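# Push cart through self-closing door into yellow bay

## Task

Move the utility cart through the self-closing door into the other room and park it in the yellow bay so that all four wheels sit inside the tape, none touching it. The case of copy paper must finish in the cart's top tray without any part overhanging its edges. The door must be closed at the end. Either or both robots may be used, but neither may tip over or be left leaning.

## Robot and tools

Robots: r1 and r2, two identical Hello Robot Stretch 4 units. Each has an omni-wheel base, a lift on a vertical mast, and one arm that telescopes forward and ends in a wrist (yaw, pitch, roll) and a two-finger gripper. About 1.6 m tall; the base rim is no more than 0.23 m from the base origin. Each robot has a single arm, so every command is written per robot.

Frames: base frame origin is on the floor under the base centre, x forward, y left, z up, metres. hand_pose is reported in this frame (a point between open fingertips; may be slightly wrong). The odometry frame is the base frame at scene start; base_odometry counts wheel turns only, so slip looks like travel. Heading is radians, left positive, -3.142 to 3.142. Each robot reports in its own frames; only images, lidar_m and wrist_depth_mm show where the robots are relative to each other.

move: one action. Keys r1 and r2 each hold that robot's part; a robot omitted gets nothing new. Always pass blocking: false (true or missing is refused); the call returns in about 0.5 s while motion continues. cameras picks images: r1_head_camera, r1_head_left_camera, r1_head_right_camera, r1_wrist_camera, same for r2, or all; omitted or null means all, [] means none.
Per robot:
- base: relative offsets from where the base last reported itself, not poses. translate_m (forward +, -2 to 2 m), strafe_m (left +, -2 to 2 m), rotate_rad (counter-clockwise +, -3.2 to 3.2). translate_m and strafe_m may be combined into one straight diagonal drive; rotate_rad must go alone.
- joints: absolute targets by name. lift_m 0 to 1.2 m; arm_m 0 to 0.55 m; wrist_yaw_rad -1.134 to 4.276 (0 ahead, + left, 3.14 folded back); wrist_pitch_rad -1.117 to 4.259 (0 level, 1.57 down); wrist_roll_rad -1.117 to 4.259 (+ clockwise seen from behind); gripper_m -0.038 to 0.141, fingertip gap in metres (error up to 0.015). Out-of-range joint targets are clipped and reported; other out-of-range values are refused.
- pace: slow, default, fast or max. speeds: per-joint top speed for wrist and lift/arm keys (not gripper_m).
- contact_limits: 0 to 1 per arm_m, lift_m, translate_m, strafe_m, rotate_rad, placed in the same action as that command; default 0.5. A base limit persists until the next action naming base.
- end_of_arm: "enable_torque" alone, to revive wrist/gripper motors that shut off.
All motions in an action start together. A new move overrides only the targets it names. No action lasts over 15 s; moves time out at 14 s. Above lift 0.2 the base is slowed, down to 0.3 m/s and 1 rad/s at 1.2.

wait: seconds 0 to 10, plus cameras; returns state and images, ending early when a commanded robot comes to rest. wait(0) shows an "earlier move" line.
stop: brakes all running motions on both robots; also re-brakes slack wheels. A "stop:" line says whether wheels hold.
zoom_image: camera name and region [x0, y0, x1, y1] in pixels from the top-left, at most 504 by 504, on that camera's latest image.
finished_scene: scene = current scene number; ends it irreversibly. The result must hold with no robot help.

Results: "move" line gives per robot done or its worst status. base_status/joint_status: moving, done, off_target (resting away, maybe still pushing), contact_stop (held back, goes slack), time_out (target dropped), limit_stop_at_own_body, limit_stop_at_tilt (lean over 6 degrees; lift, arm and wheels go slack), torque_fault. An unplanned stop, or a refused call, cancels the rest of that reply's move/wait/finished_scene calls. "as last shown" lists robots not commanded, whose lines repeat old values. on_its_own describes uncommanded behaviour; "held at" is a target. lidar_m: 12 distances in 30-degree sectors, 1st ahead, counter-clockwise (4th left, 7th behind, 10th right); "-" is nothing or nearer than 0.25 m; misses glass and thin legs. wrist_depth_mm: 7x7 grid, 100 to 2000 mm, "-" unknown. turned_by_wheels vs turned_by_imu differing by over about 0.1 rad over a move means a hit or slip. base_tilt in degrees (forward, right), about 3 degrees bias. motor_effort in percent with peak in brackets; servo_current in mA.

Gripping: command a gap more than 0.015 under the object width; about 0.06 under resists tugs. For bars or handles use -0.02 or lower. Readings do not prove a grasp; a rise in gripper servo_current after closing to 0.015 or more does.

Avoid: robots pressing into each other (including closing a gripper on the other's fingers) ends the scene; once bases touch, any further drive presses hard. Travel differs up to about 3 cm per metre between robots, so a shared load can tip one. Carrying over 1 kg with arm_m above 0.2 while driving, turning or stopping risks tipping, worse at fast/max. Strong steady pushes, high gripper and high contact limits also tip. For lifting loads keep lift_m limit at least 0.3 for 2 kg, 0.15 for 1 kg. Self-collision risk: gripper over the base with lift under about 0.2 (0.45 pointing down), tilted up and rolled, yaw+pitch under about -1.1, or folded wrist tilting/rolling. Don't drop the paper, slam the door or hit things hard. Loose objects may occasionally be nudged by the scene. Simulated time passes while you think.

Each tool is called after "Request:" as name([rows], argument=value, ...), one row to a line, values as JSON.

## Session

Request:
move(blocking=false)

Scene clock: 0.00 s.
r1.base_odometry: x=+0.000 y=+0.000 heading=+0.000
r1.turned_by_wheels: +0.000
r1.turned_by_imu: +0.000
r1.base_tilt: forward=-1.6 right=+1.3
r1.lidar_m: 0.96 1.73 2.02 2.40 3.92 1.60 0.85 0.77 0.78 0.89 0.77 0.78
r1.base_status: not commanded
r1.joint_positions: lift_m=+0.124 arm_m=+0.000 wrist_yaw_rad=+3.194 wrist_pitch_rad=+0.002 wrist_roll_rad=+0.000 gripper_m=+0.056
r1.joint_status: not commanded
r1.measured_speeds: all 0
r1.motor_effort: lift_m=+19 arm_m=-4 wheel_0=-2 wheel_1=+1 wheel_2=+0
r1.servo_current: wrist_yaw_rad=59 wrist_pitch_rad=46 wrist_roll_rad=46 gripper_m=39
r1.hand_pose: x=-0.1216 y=+0.0722 z=+0.3019 quat_wxyz=(-0.026, -0.001, +0.000, +1.000) (m; r1's base frame)
r1.wrist_depth_mm: - 135 - - - - - / - 123 135 - - - - / - 121 191 - - - - / 110 136 194 - - - - / 137 - - - 1618 - - / 226 - 190 1098 188 1160 1118 / 224 163 750 798 768 768 759
r2.base_odometry: x=+0.000 y=+0.000 heading=+0.000
r2.turned_by_wheels: +0.000
r2.turned_by_imu: +0.000
r2.base_tilt: forward=-0.6 right=+0.1
r2.lidar_m: 1.29 1.32 1.58 2.33 2.36 2.78 1.41 1.41 2.77 2.39 2.42 1.48
r2.base_status: not commanded
r2.joint_positions: lift_m=+0.200 arm_m=+0.000 wrist_yaw_rad=+3.211 wrist_pitch_rad=+0.001 wrist_roll_rad=+0.000 gripper_m=+0.056
r2.joint_status: not commanded
r2.measured_speeds: all 0
r2.motor_effort: lift_m=+18 arm_m=-4 wheel_0=-1 wheel_1=+1 wheel_2=+1
r2.servo_current: wrist_yaw_rad=46 wrist_pitch_rad=39 wrist_roll_rad=52 gripper_m=52
r2.hand_pose: x=-0.1229 y=+0.0671 z=+0.3779 quat_wxyz=(-0.035, -0.001, +0.000, +0.999) (m; r2's base frame)
r2.wrist_depth_mm: - - 137 - - - - / - - 137 - - - - / - 109 138 - - - - / - 140 175 - - - - / 214 - - - - - - / 213 1281 196 1255 190 1336 1182 / 208 243 866 - - 854 878
pictures: r1_head_camera, r1_head_left_camera, r1_head_right_camera, r1_wrist_camera, r2_head_camera, r2_head_left_camera, r2_head_right_camera, r2_wrist_camera
Images, in order (width x height): r1_head_camera 420x560, r1_head_left_camera 420x672, r1_head_right_camera 420x672, r1_wrist_camera 616x392, r2_head_camera 420x560, r2_head_left_camera 420x672, r2_head_right_camera 420x672, r2_wrist_camera 616x392.

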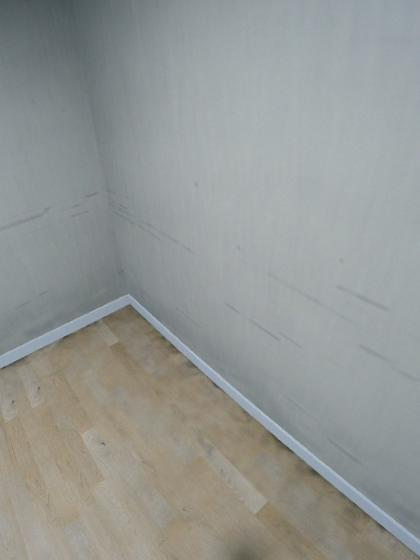

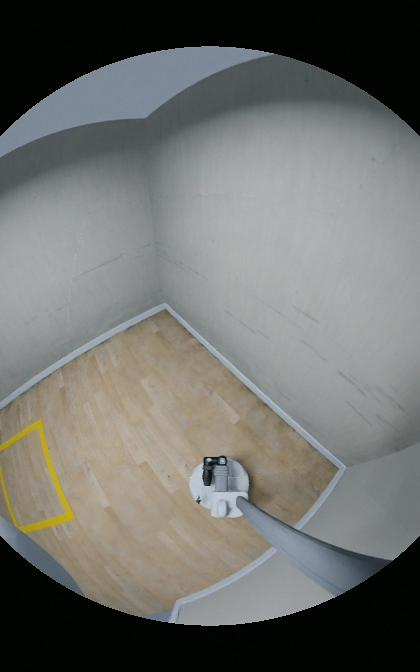

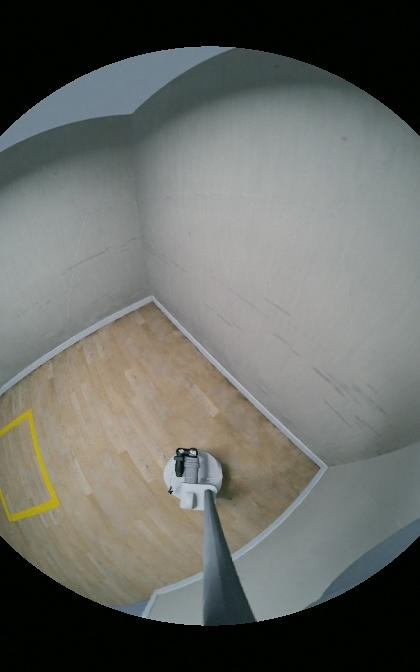

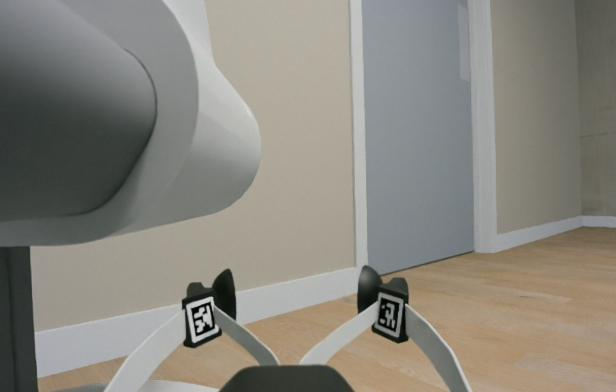

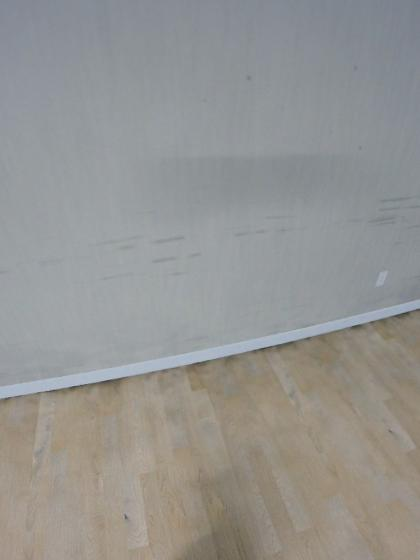

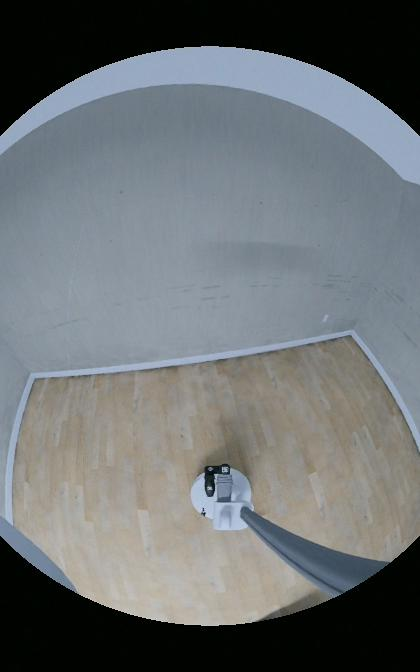

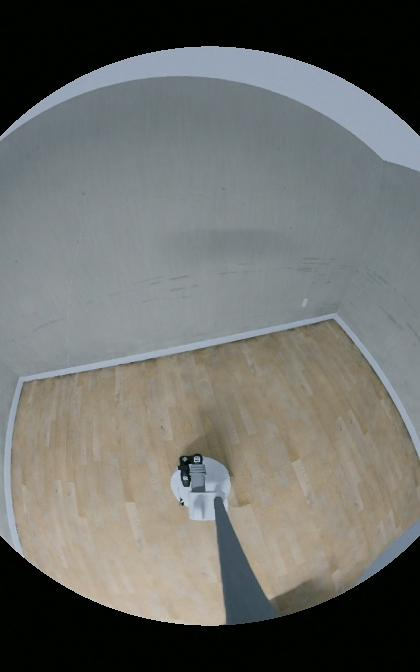

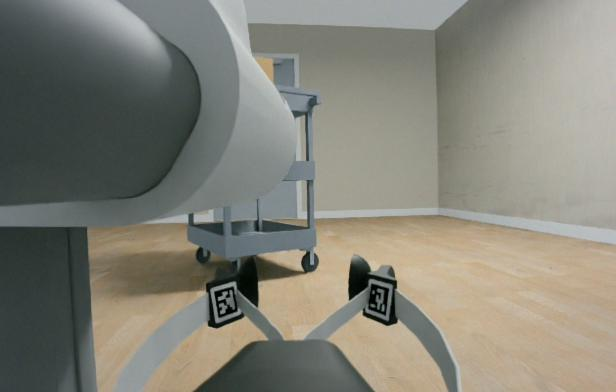

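Request:
move(blocking=false, cameras=[], r1={"base":{"rotate_rad":2.9},"joints":{"lift_m":0.6}}, r2={"base":{"rotate_rad":3.1},"joints":{"lift_m":0.6}})

Request:
wait(seconds=6, cameras=[])

Request:
move(blocking=false, cameras=["r1_head_camera","r1_head_left_camera","r2_head_camera","r2_head_left_camera","r2_head_right_camera"], r1={"joints":{"wrist_yaw_rad":0}}, r2={"joints":{"wrist_yaw_rad":0}})

Scene clock: 16.80 s.
move: r1 moving; r2 moving
r1.base_odometry: x=+0.000 y=+0.000 heading=+0.253
r1.turned_by_wheels: +0.253
r1.turned_by_imu: +0.253
r1.base_tilt: forward=-1.6 right=+1.3
r1.lidar_m: 1.15 2.01 2.11 2.98 2.65 1.07 0.80 0.74 0.81 0.80 0.72 0.82
r1.base_status: rotate_rad moving
r1.joint_positions: lift_m=+0.162 arm_m=+0.000 wrist_yaw_rad=+3.194 wrist_pitch_rad=+0.002 wrist_roll_rad=+0.000 gripper_m=+0.056
r1.joint_status: lift_m moving
r1.measured_speeds: translate_m=+0.000 strafe_m=+0.000 rotate_rad=+0.974 lift_m=+0.146 arm_m=+0.000 wrist_yaw_rad=+0.000 wrist_pitch_rad=+0.000 wrist_roll_rad=+0.000
r1.motor_effort: lift_m=+24(27) arm_m=-4(4) wheel_0=-7(9) wheel_1=-6(7) wheel_2=-6(7)
r1.servo_current: wrist_yaw_rad=46(59) wrist_pitch_rad=39(52) wrist_roll_rad=33(65) gripper_m=39(46)
r1.hand_pose: x=-0.1216 y=+0.0722 z=+0.3395 quat_wxyz=(-0.026, -0.001, +0.000, +1.000) (m; r1's base frame)
r1.wrist_depth_mm: - 135 - - - - 1808 / - 123 135 - - - 1808 / - 121 192 - - - 1756 / 111 136 195 - - - 1808 / 137 - - - - - 1808 / 216 - 190 - 188 1229 1229 / 224 151 831 153 854 820 878
r2.base_odometry: x=+0.000 y=+0.000 heading=+0.252
r2.turned_by_wheels: +0.252
r2.turned_by_imu: +0.245
r2.base_tilt: forward=-0.7 right=+0.0
r2.lidar_m: 1.29 1.38 1.94 2.33 2.46 3.37 1.44 3.35 2.49 2.40 1.84 1.36
r2.base_status: rotate_rad moving
r2.joint_positions: lift_m=+0.238 arm_m=+0.000 wrist_yaw_rad=+3.211 wrist_pitch_rad=+0.001 wrist_roll_rad=+0.000 gripper_m=+0.056
r2.joint_status: lift_m moving
r2.measured_speeds: translate_m=+0.002 strafe_m=+0.000 rotate_rad=+0.977 lift_m=+0.146 arm_m=+0.000 wrist_yaw_rad=+0.000 wrist_pitch_rad=+0.000 wrist_roll_rad=+0.000
r2.motor_effort: lift_m=+23(25) arm_m=-4(4) wheel_0=-4(9) wheel_1=-10(10) wheel_2=-10(11)
r2.servo_current: wrist_yaw_rad=52(52) wrist_pitch_rad=46(46) wrist_roll_rad=52(65) gripper_m=46(52)
r2.hand_pose: x=-0.1229 y=+0.0671 z=+0.4157 quat_wxyz=(-0.035, -0.001, +0.000, +0.999) (m; r2's base frame)
r2.wrist_depth_mm: - - 137 - - - - / - - 137 1756 - - - / - 110 138 - - - - / - 140 176 - - - - / 215 - - - - - - / 213 1366 196 1430 190 1464 1281 / 210 242 1008 - - 976 946
pictures: none
No camera images: "cameras" was empty.

Scene clock: 19.13 s.
earlier move: r1 moving; r2 done
r1.base_odometry: x=+0.000 y=+0.000 heading=+2.900
r1.turned_by_wheels: +2.647
r1.turned_by_imu: +2.661
r1.base_tilt: forward=-1.6 right=+1.3
r1.lidar_m: 1.05 0.78 0.75 0.81 0.82 0.76 0.82 1.19 2.02 2.14 3.07 2.51
r1.base_status: done
r1.joint_positions: lift_m=+0.600 arm_m=+0.000 wrist_yaw_rad=+3.194 wrist_pitch_rad=+0.002 wrist_roll_rad=+0.000 gripper_m=+0.056
r1.joint_status: lift_m moving
r1.measured_speeds: all 0
r1.motor_effort: lift_m=+25(28) arm_m=-4(4) wheel_0=-2(10) wheel_1=-2(9) wheel_2=-1(8)
r1.servo_current: wrist_yaw_rad=39(65) wrist_pitch_rad=46(52) wrist_roll_rad=39(65) gripper_m=39(52)
r1.hand_pose: x=-0.1216 y=+0.0722 z=+0.7771 quat_wxyz=(-0.026, -0.001, +0.000, +1.000) (m; r1's base frame)
r1.wrist_depth_mm: - 135 - - - - - / - 122 135 - - - - / - 121 190 - - - - / 110 136 195 - - - - / 137 - - - - - - / 216 - 190 - 187 - - / 224 141 - 137 - - -
r2.base_odometry: x=+0.000 y=+0.000 heading=+3.099
r2.turned_by_wheels: +2.847
r2.turned_by_imu: +2.772
r2.base_tilt: forward=-0.7 right=+0.1
r2.lidar_m: 1.44 1.40 2.85 2.39 2.36 1.57 1.33 1.28 1.50 2.35 2.34 2.68
r2.base_status: done
r2.joint_positions: lift_m=+0.600 arm_m=+0.000 wrist_yaw_rad=+3.211 wrist_pitch_rad=+0.001 wrist_roll_rad=+0.000 gripper_m=+0.056
r2.joint_status: all done
r2.measured_speeds: all 0
r2.motor_effort: lift_m=+21(26) arm_m=-4(4) wheel_0=-3(10) wheel_1=-2(10) wheel_2=-4(13)
r2.servo_current: wrist_yaw_rad=52(52) wrist_pitch_rad=39(46) wrist_roll_rad=46(65) gripper_m=52(52)
r2.hand_pose: x=-0.1228 y=+0.0671 z=+0.7776 quat_wxyz=(-0.035, -0.001, +0.000, +0.999) (m; r2's base frame)
r2.wrist_depth_mm: - - 137 - - - - / - 107 137 - - - - / - 113 138 235 - - - / - 140 164 - - - - / 216 - - - - - - / 212 - 189 - 188 - - / 211 122 - - - - 1618
wait: 2.33 of 6 s (r2 has come to rest)
pictures: none
No camera images: "cameras" was empty.

Scene clock: 19.63 s.
earlier move: r1 moving
move: r1 moving; r2 moving
r1.base_odometry: x=+0.000 y=+0.000 heading=+2.900
r1.turned_by_wheels: +0.000
r1.turned_by_imu: +0.000
r1.base_tilt: forward=-1.6 right=+1.3
r1.lidar_m: 1.05 0.77 0.76 0.81 0.80 0.76 0.83 1.22 2.01 2.16 3.04 2.54
r1.base_status: not commanded
r1.joint_positions: lift_m=+0.600 arm_m=+0.000 wrist_yaw_rad=+2.607 wrist_pitch_rad=+0.002 wrist_roll_rad=+0.000 gripper_m=+0.056
r1.joint_status: lift_m moving; wrist_yaw_rad moving
r1.measured_speeds: translate_m=+0.000 strafe_m=+0.000 rotate_rad=+0.000 lift_m=+0.000 arm_m=+0.000 wrist_yaw_rad=-1.822 wrist_pitch_rad=+0.000 wrist_roll_rad=+0.000
r1.motor_effort: lift_m=+23(25) arm_m=-3(4) wheel_0=-3(3) wheel_1=-2(2) wheel_2=-1(1)
r1.servo_current: wrist_yaw_rad=78(124) wrist_pitch_rad=39(46) wrist_roll_rad=46(59) gripper_m=39(46)
r1.hand_pose: x=-0.0328 y=+0.2221 z=+0.7772 quat_wxyz=(+0.264, -0.001, +0.000, +0.965) (m; r1's base frame)
r1.wrist_depth_mm: - - - - - - - / - - - - - - - / - - - - - - - / - - - - - - - / - - - - - - - / - - 191 - 187 - - / - 140 - 137 - - -
r2.base_odometry: x=+0.000 y=+0.000 heading=+3.099
r2.turned_by_wheels: +0.000
r2.turned_by_imu: +0.000
r2.base_tilt: forward=-0.7 right=+0.1
r2.lidar_m: 1.45 1.39 2.85 2.40 2.39 1.56 1.31 1.31 1.48 2.34 2.33 2.69
r2.base_status: not commanded
r2.joint_positions: lift_m=+0.600 arm_m=+0.000 wrist_yaw_rad=+2.650 wrist_pitch_rad=+0.001 wrist_roll_rad=+0.000 gripper_m=+0.056
r2.joint_status: wrist_yaw_rad moving
r2.measured_speeds: translate_m=+0.000 strafe_m=+0.000 rotate_rad=+0.000 lift_m=+0.000 arm_m=+0.000 wrist_yaw_rad=-1.737 wrist_pitch_rad=+0.000 wrist_roll_rad=+0.000
r2.motor_effort: lift_m=+21(21) arm_m=-4(4) wheel_0=-3(4) wheel_1=-2(3) wheel_2=-4(4)
r2.servo_current: wrist_yaw_rad=91(124) wrist_pitch_rad=46(46) wrist_roll_rad=46(52) gripper_m=46(59)
r2.hand_pose: x=-0.0419 y=+0.2133 z=+0.7776 quat_wxyz=(+0.244, -0.001, +0.000, +0.970) (m; r2's base frame)
r2.wrist_depth_mm: - - - - - - - / - - - - - - - / 215 - - - - - - / - - - - - - - / - - - - - - - / - - 190 - 191 - - / - 122 - - - 1756 1708
pictures: r1_head_camera, r1_head_left_camera, r2_head_camera, r2_head_left_camera, r2_head_right_camera
Images, in order (width x height): r1_head_camera 420x560, r1_head_left_camera 420x672, r2_head_camera 420x560, r2_head_left_camera 420x672, r2_head_right_camera 420x672.

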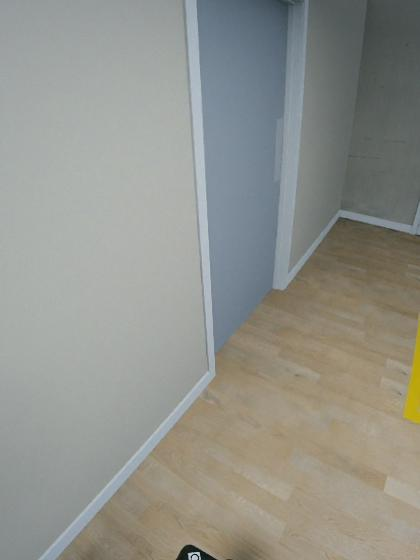

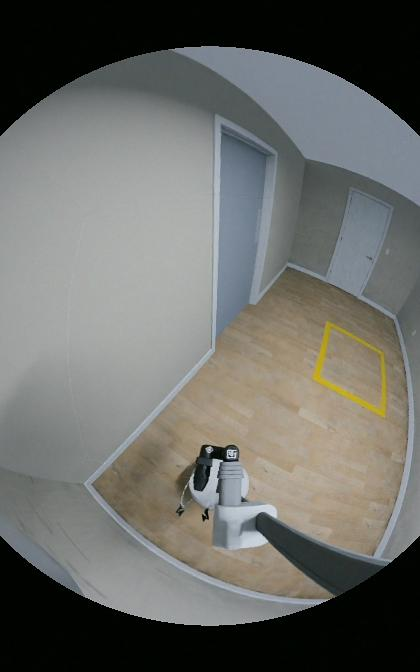

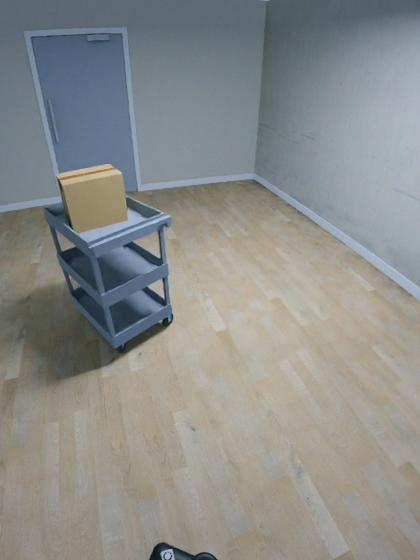

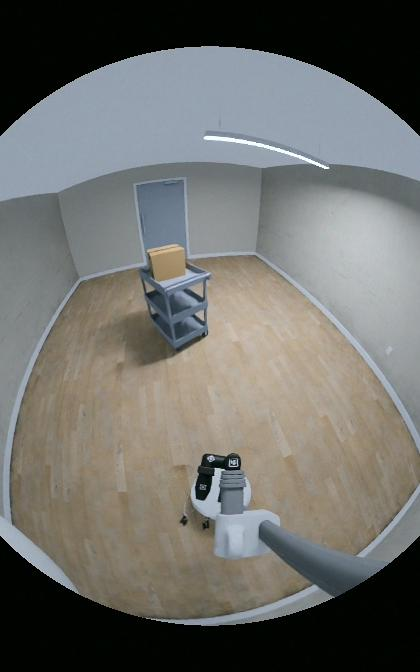

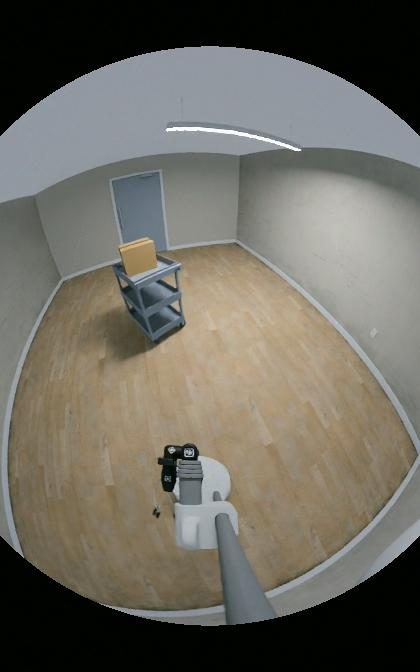

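Request:
zoom_image(camera="r2_head_camera", region=[0, 0, 250, 370])

Request:
wait(seconds=1.5, cameras=["r2_wrist_camera"])

Scaled by 1.362 from the camera's 420x560 image, which has a finer 1200x1600 frame.

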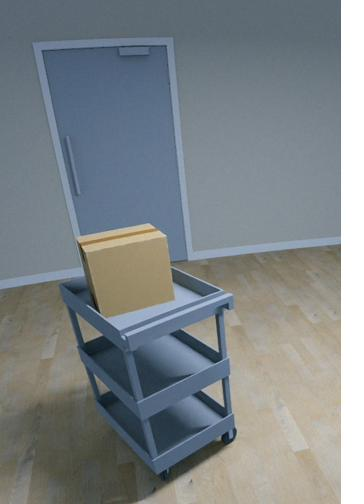

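Scene clock: 25.53 s.
earlier move: r1 done; r2 done
r1.base_odometry: x=+0.000 y=+0.000 heading=+2.900
r1.turned_by_wheels: +0.000
r1.turned_by_imu: +0.000
r1.base_tilt: forward=-1.6 right=+1.3
r1.lidar_m: 1.03 0.78 0.74 0.79 0.79 0.76 0.81 1.19 2.03 2.14 3.08 2.54
r1.base_status: not commanded
r1.joint_positions: lift_m=+0.600 arm_m=+0.000 wrist_yaw_rad=+0.003 wrist_pitch_rad=+0.002 wrist_roll_rad=+0.000 gripper_m=+0.056
r1.joint_status: all done
r1.measured_speeds: all 0
r1.motor_effort: lift_m=+24(27) arm_m=+4(4) wheel_0=-2(3) wheel_1=-2(2) wheel_2=-1(1)
r1.servo_current: wrist_yaw_rad=52(124) wrist_pitch_rad=46(46) wrist_roll_rad=39(65) gripper_m=46(52)
r1.hand_pose: x=+0.4595 y=-0.0867 z=+0.7772 quat_wxyz=(+1.000, +0.000, +0.001, +0.001) (m; r1's base frame)
r1.wrist_depth_mm: - - 1008 - - - - / - - 1008 - - - - / - - 1025 - - - - / - - 1025 - - - - / - - 1025 - - - - / - - 190 - 187 - - / - 140 189 137 1863 1661 1756
r2.base_odometry: x=+0.000 y=+0.000 heading=+3.099
r2.turned_by_wheels: +0.000
r2.turned_by_imu: +0.001
r2.base_tilt: forward=-0.7 right=+0.1
r2.lidar_m: 1.45 1.40 2.84 2.36 2.41 1.59 1.31 1.30 1.50 2.34 2.32 2.68
r2.base_status: not commanded
r2.joint_positions: lift_m=+0.600 arm_m=+0.000 wrist_yaw_rad=+0.003 wrist_pitch_rad=+0.001 wrist_roll_rad=+0.000 gripper_m=+0.056
r2.joint_status: all done
r2.measured_speeds: all 0
r2.motor_effort: lift_m=+21(21) arm_m=-4(4) wheel_0=-3(4) wheel_1=-3(3) wheel_2=-4(4)
r2.servo_current: wrist_yaw_rad=46(130) wrist_pitch_rad=39(46) wrist_roll_rad=39(65) gripper_m=46(59)
r2.hand_pose: x=+0.4596 y=-0.0866 z=+0.7776 quat_wxyz=(+1.000, +0.000, +0.001, +0.001) (m; r2's base frame)
r2.wrist_depth_mm: - - - - - - - / - - - - - - - / - - - - - - - / - - - - - - - / - - - - - - - / - 1618 193 - 191 - - / 1756 1397 - - - 1661 1618
wait: 0.00 of 1.5 s (r1 and r2 have come to rest)
pictures: r2_wrist_camera
Images, in order (width x height): r2_wrist_camera 616x392.

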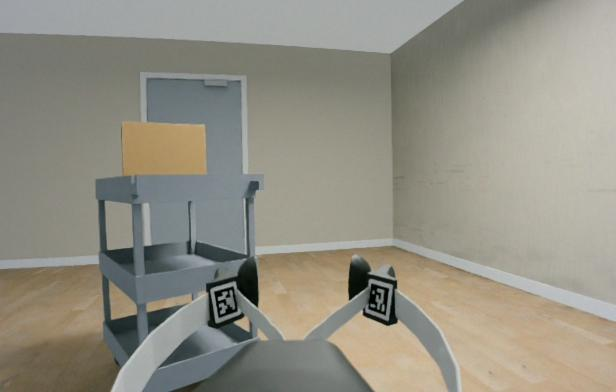

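Request:
move(blocking=false, cameras=[], r2={"base":{"translate_m":0.95,"strafe_m":-0.237},"joints":{"lift_m":0.686,"wrist_roll_rad":1.57,"gripper_m":0.085}})

Request:
wait(seconds=7, cameras=[])

Request:
move(blocking=false, cameras=[], r2={"base":{"rotate_rad":0.95}})

Request:
wait(seconds=5, cameras=["r2_head_camera","r2_wrist_camera","r2_head_left_camera"])

Scene clock: 71.13 s.
move: r2 moving
r1: as last shown
r1.lidar_m: 1.05 0.78 0.75 0.80 0.81 0.77 0.82 1.20 2.04 2.15 3.07 2.53
r1.motor_effort: lift_m=+24(24) arm_m=+4(4) wheel_0=-2(3) wheel_1=-2(2) wheel_2=-1(1)
r1.servo_current: wrist_yaw_rad=59(65) wrist_pitch_rad=52(52) wrist_roll_rad=39(65) gripper_m=39(46)
r1.wrist_depth_mm: - - 1025 - - - - / - - 1008 - - - - / - - 1008 - - - - / - - 1025 - - - - / - - 1025 - - - - / - - 190 - 188 - - / - 140 190 137 1756 1708 1808
r2.base_odometry: x=-0.031 y=+0.009 heading=+3.099
r2.turned_by_wheels: +0.000
r2.turned_by_imu: +0.001
r2.base_tilt: forward=-0.7 right=+0.1
r2.lidar_m: 1.42 1.37 2.86 2.39 2.44 1.60 1.34 1.33 1.52 2.32 2.34 2.66
r2.base_status: translate_m moving; strafe_m moving
r2.joint_positions: lift_m=+0.638 arm_m=+0.000 wrist_yaw_rad=+0.003 wrist_pitch_rad=+0.001 wrist_roll_rad=+0.588 gripper_m=+0.074
r2.joint_status: lift_m moving; wrist_roll_rad moving; gripper_m moving
r2.measured_speeds: translate_m=+0.123 strafe_m=-0.031 rotate_rad=+0.002 lift_m=+0.146 arm_m=+0.000 wrist_yaw_rad=+0.000 wrist_pitch_rad=+0.000 wrist_roll_rad=+1.820
r2.motor_effort: lift_m=+23(24) arm_m=-4(4) wheel_0=+8(9) wheel_1=+5(7) wheel_2=-12(13)
r2.servo_current: wrist_yaw_rad=46(59) wrist_pitch_rad=39(46) wrist_roll_rad=78(98) gripper_m=52(98)
r2.hand_pose: x=+0.4596 y=-0.0866 z=+0.8156 quat_wxyz=(+0.957, +0.290, +0.001, +0.001) (m; r2's base frame)
r2.wrist_depth_mm: - - - - - - - / - - - - - - - / - - - - - - - / - - - - - - - / - 1366 1336 - - - 1537 / - - 190 - 190 1537 1308 / - - - - 1537 1255 1060
pictures: none
No camera images: "cameras" was empty.

Scene clock: 75.37 s.
earlier move: r2 done
r1.base_odometry: x=+0.000 y=+0.000 heading=+2.900
r1.turned_by_wheels: +0.000
r1.turned_by_imu: +0.000
r1.base_tilt: forward=-1.6 right=+1.3
r1.lidar_m: 1.06 0.77 0.74 0.81 0.80 0.75 0.82 1.21 2.03 2.16 3.10 2.54
r1.base_status: not commanded
r1.joint_positions: lift_m=+0.600 arm_m=+0.000 wrist_yaw_rad=+0.003 wrist_pitch_rad=+0.002 wrist_roll_rad=+0.000 gripper_m=+0.056
r1.joint_status: not commanded
r1.measured_speeds: all 0
r1.motor_effort: lift_m=+24(24) arm_m=+4(4) wheel_0=-3(3) wheel_1=-2(2) wheel_2=-1(1)
r1.servo_current: wrist_yaw_rad=46(65) wrist_pitch_rad=39(52) wrist_roll_rad=52(65) gripper_m=39(46)
r1.hand_pose: x=+0.4595 y=-0.0867 z=+0.7772 quat_wxyz=(+1.000, +0.000, +0.001, +0.001) (m; r1's base frame)
r1.wrist_depth_mm: - - 1008 - - - - / - - 1008 - - - - / - - 1025 - - - - / - - 1025 - - - - / - - 1008 - - - - / - - 190 - 187 - - / - 140 189 137 1756 1661 1863
r2.base_odometry: x=-0.939 y=+0.277 heading=+3.100
r2.turned_by_wheels: +0.000
r2.turned_by_imu: +0.002
r2.base_tilt: forward=-0.7 right=+0.1
r2.lidar_m: 3.58 0.72 0.71 2.88 2.89 2.56 2.16 2.15 2.21 1.84 1.84 2.09
r2.base_status: done
r2.joint_positions: lift_m=+0.686 arm_m=+0.000 wrist_yaw_rad=+0.003 wrist_pitch_rad=+0.001 wrist_roll_rad=+1.568 gripper_m=+0.085
r2.joint_status: all done
r2.measured_speeds: all 0
r2.motor_effort: lift_m=+21(24) arm_m=-4(5) wheel_0=+4(12) wheel_1=+3(7) wheel_2=-4(14)
r2.servo_current: wrist_yaw_rad=52(65) wrist_pitch_rad=39(52) wrist_roll_rad=46(98) gripper_m=52(98)
r2.hand_pose: x=+0.4596 y=-0.0866 z=+0.8636 quat_wxyz=(+0.708, +0.706, +0.001, +0.001) (m; r2's base frame)
r2.wrist_depth_mm: - - - - - 1661 1182 / - - - - - 1661 1205 / - - - - - 1756 1205 / - - - - - 1808 1205 / - - - - - 1708 1182 / - - 195 - 192 1618 1205 / - - - - - 1863 1182
wait: 4.23 of 7 s (r2 has come to rest)
pictures: none
No camera images: "cameras" was empty.

Scene clock: 75.87 s.
move: r2 moving
r1: as last shown
r1.lidar_m: 1.05 0.78 0.74 0.80 0.79 0.77 0.81 1.20 2.03 2.14 3.09 2.51
r1.motor_effort: lift_m=+24(24) arm_m=+4(4) wheel_0=-2(3) wheel_1=-2(2) wheel_2=-1(1)
r1.servo_current: wrist_yaw_rad=46(65) wrist_pitch_rad=33(46) wrist_roll_rad=46(72) gripper_m=39(46)
r1.wrist_depth_mm: - - 1008 - - - - / - - 1008 - - - - / - - 1025 - - - - / - - 1008 - - - - / - - 1008 - - - - / - - 190 - 187 - - / - 140 189 137 1808 1708 1756
r2.base_odometry: x=-0.939 y=+0.277 heading=-2.932
r2.turned_by_wheels: +0.252
r2.turned_by_imu: +0.245
r2.base_tilt: forward=-0.7 right=+0.0
r2.lidar_m: 0.75 0.71 0.76 2.85 2.97 2.28 2.15 2.21 1.96 1.83 1.88 2.51
r2.base_status: rotate_rad moving
r2.joint_positions: lift_m=+0.686 arm_m=+0.000 wrist_yaw_rad=+0.003 wrist_pitch_rad=+0.001 wrist_roll_rad=+1.568 gripper_m=+0.085
r2.joint_status: not commanded
r2.measured_speeds: translate_m=+0.000 strafe_m=+0.003 rotate_rad=+0.974 lift_m=+0.000 arm_m=+0.000 wrist_yaw_rad=+0.000 wrist_pitch_rad=+0.000 wrist_roll_rad=+0.000
r2.motor_effort: lift_m=+21(21) arm_m=-4(4) wheel_0=-6(8) wheel_1=-10(10) wheel_2=-11(12)
r2.servo_current: wrist_yaw_rad=46(52) wrist_pitch_rad=39(46) wrist_roll_rad=52(52) gripper_m=52(59)
r2.hand_pose: x=+0.4595 y=-0.0867 z=+0.8636 quat_wxyz=(+0.708, +0.706, +0.001, +0.001) (m; r2's base frame)
r2.wrist_depth_mm: - - - - - 1708 1182 / - - - - - 1756 1205 / - - - - - 1708 1205 / - - - - - 1756 1205 / - - - - - 1661 1229 / - - 196 - 192 1618 1182 / - - - - - 1863 1205
pictures: none
No camera images: "cameras" was empty.

Scene clock: 77.03 s.
earlier move: r2 done
r1.base_odometry: x=+0.000 y=+0.000 heading=+2.900
r1.turned_by_wheels: +0.000
r1.turned_by_imu: +0.000
r1.base_tilt: forward=-1.6 right=+1.3
r1.lidar_m: 1.04 0.77 0.74 0.76 0.80 0.76 0.82 1.18 2.03 2.14 3.05 2.52
r1.base_status: not commanded
r1.joint_positions: lift_m=+0.600 arm_m=+0.000 wrist_yaw_rad=+0.003 wrist_pitch_rad=+0.002 wrist_roll_rad=+0.000 gripper_m=+0.056
r1.joint_status: not commanded
r1.measured_speeds: all 0
r1.motor_effort: lift_m=+24(24) arm_m=+4(4) wheel_0=-2(3) wheel_1=-2(2) wheel_2=-1(1)
r1.servo_current: wrist_yaw_rad=59(65) wrist_pitch_rad=39(52) wrist_roll_rad=52(72) gripper_m=46(46)
r1.hand_pose: x=+0.4595 y=-0.0867 z=+0.7772 quat_wxyz=(+1.000, +0.000, +0.001, +0.001) (m; r1's base frame)
r1.wrist_depth_mm: - - 1042 - - - - / - - 1025 - - - - / - - 1008 - - - - / - - 1025 - - - - / - - 1008 - - - - / - - 191 - 187 - - / - 140 188 137 1756 1708 1808
r2.base_odometry: x=-0.939 y=+0.277 heading=-2.235
r2.turned_by_wheels: +0.697
r2.turned_by_imu: +0.679
r2.base_tilt: forward=-0.7 right=+0.1
r2.lidar_m: 0.71 2.95 2.86 2.71 2.19 2.14 2.35 1.88 1.81 2.02 3.07 0.73
r2.base_status: done
r2.joint_positions: lift_m=+0.686 arm_m=+0.000 wrist_yaw_rad=+0.003 wrist_pitch_rad=+0.001 wrist_roll_rad=+1.568 gripper_m=+0.085
r2.joint_status: not commanded
r2.measured_speeds: all 0
r2.motor_effort: lift_m=+21(21) arm_m=-4(4) wheel_0=-5(12) wheel_1=-2(10) wheel_2=-5(12)
r2.servo_current: wrist_yaw_rad=59(59) wrist_pitch_rad=39(46) wrist_roll_rad=39(59) gripper_m=52(59)
r2.hand_pose: x=+0.4595 y=-0.0867 z=+0.8636 quat_wxyz=(+0.708, +0.706, +0.001, +0.001) (m; r2's base frame)
r2.wrist_depth_mm: - - - - - 1708 1098 / - - - 525 - 521 517 / - - 750 539 1118 - 539 / - - 798 564 1160 559 554 / - - - 585 - 574 580 / - - 195 597 187 597 1098 / - - - - - 1863 1205
wait: 1.17 of 5 s (r2 has come to rest)
pictures: r2_head_camera, r2_head_left_camera, r2_wrist_camera
Images, in order (width x height): r2_head_camera 420x560, r2_head_left_camera 420x672, r2_wrist_camera 616x392.

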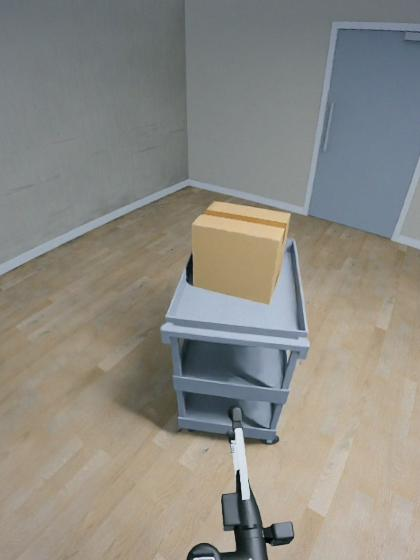

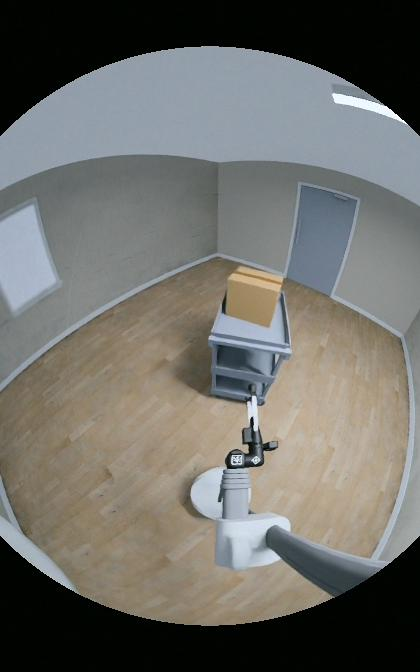

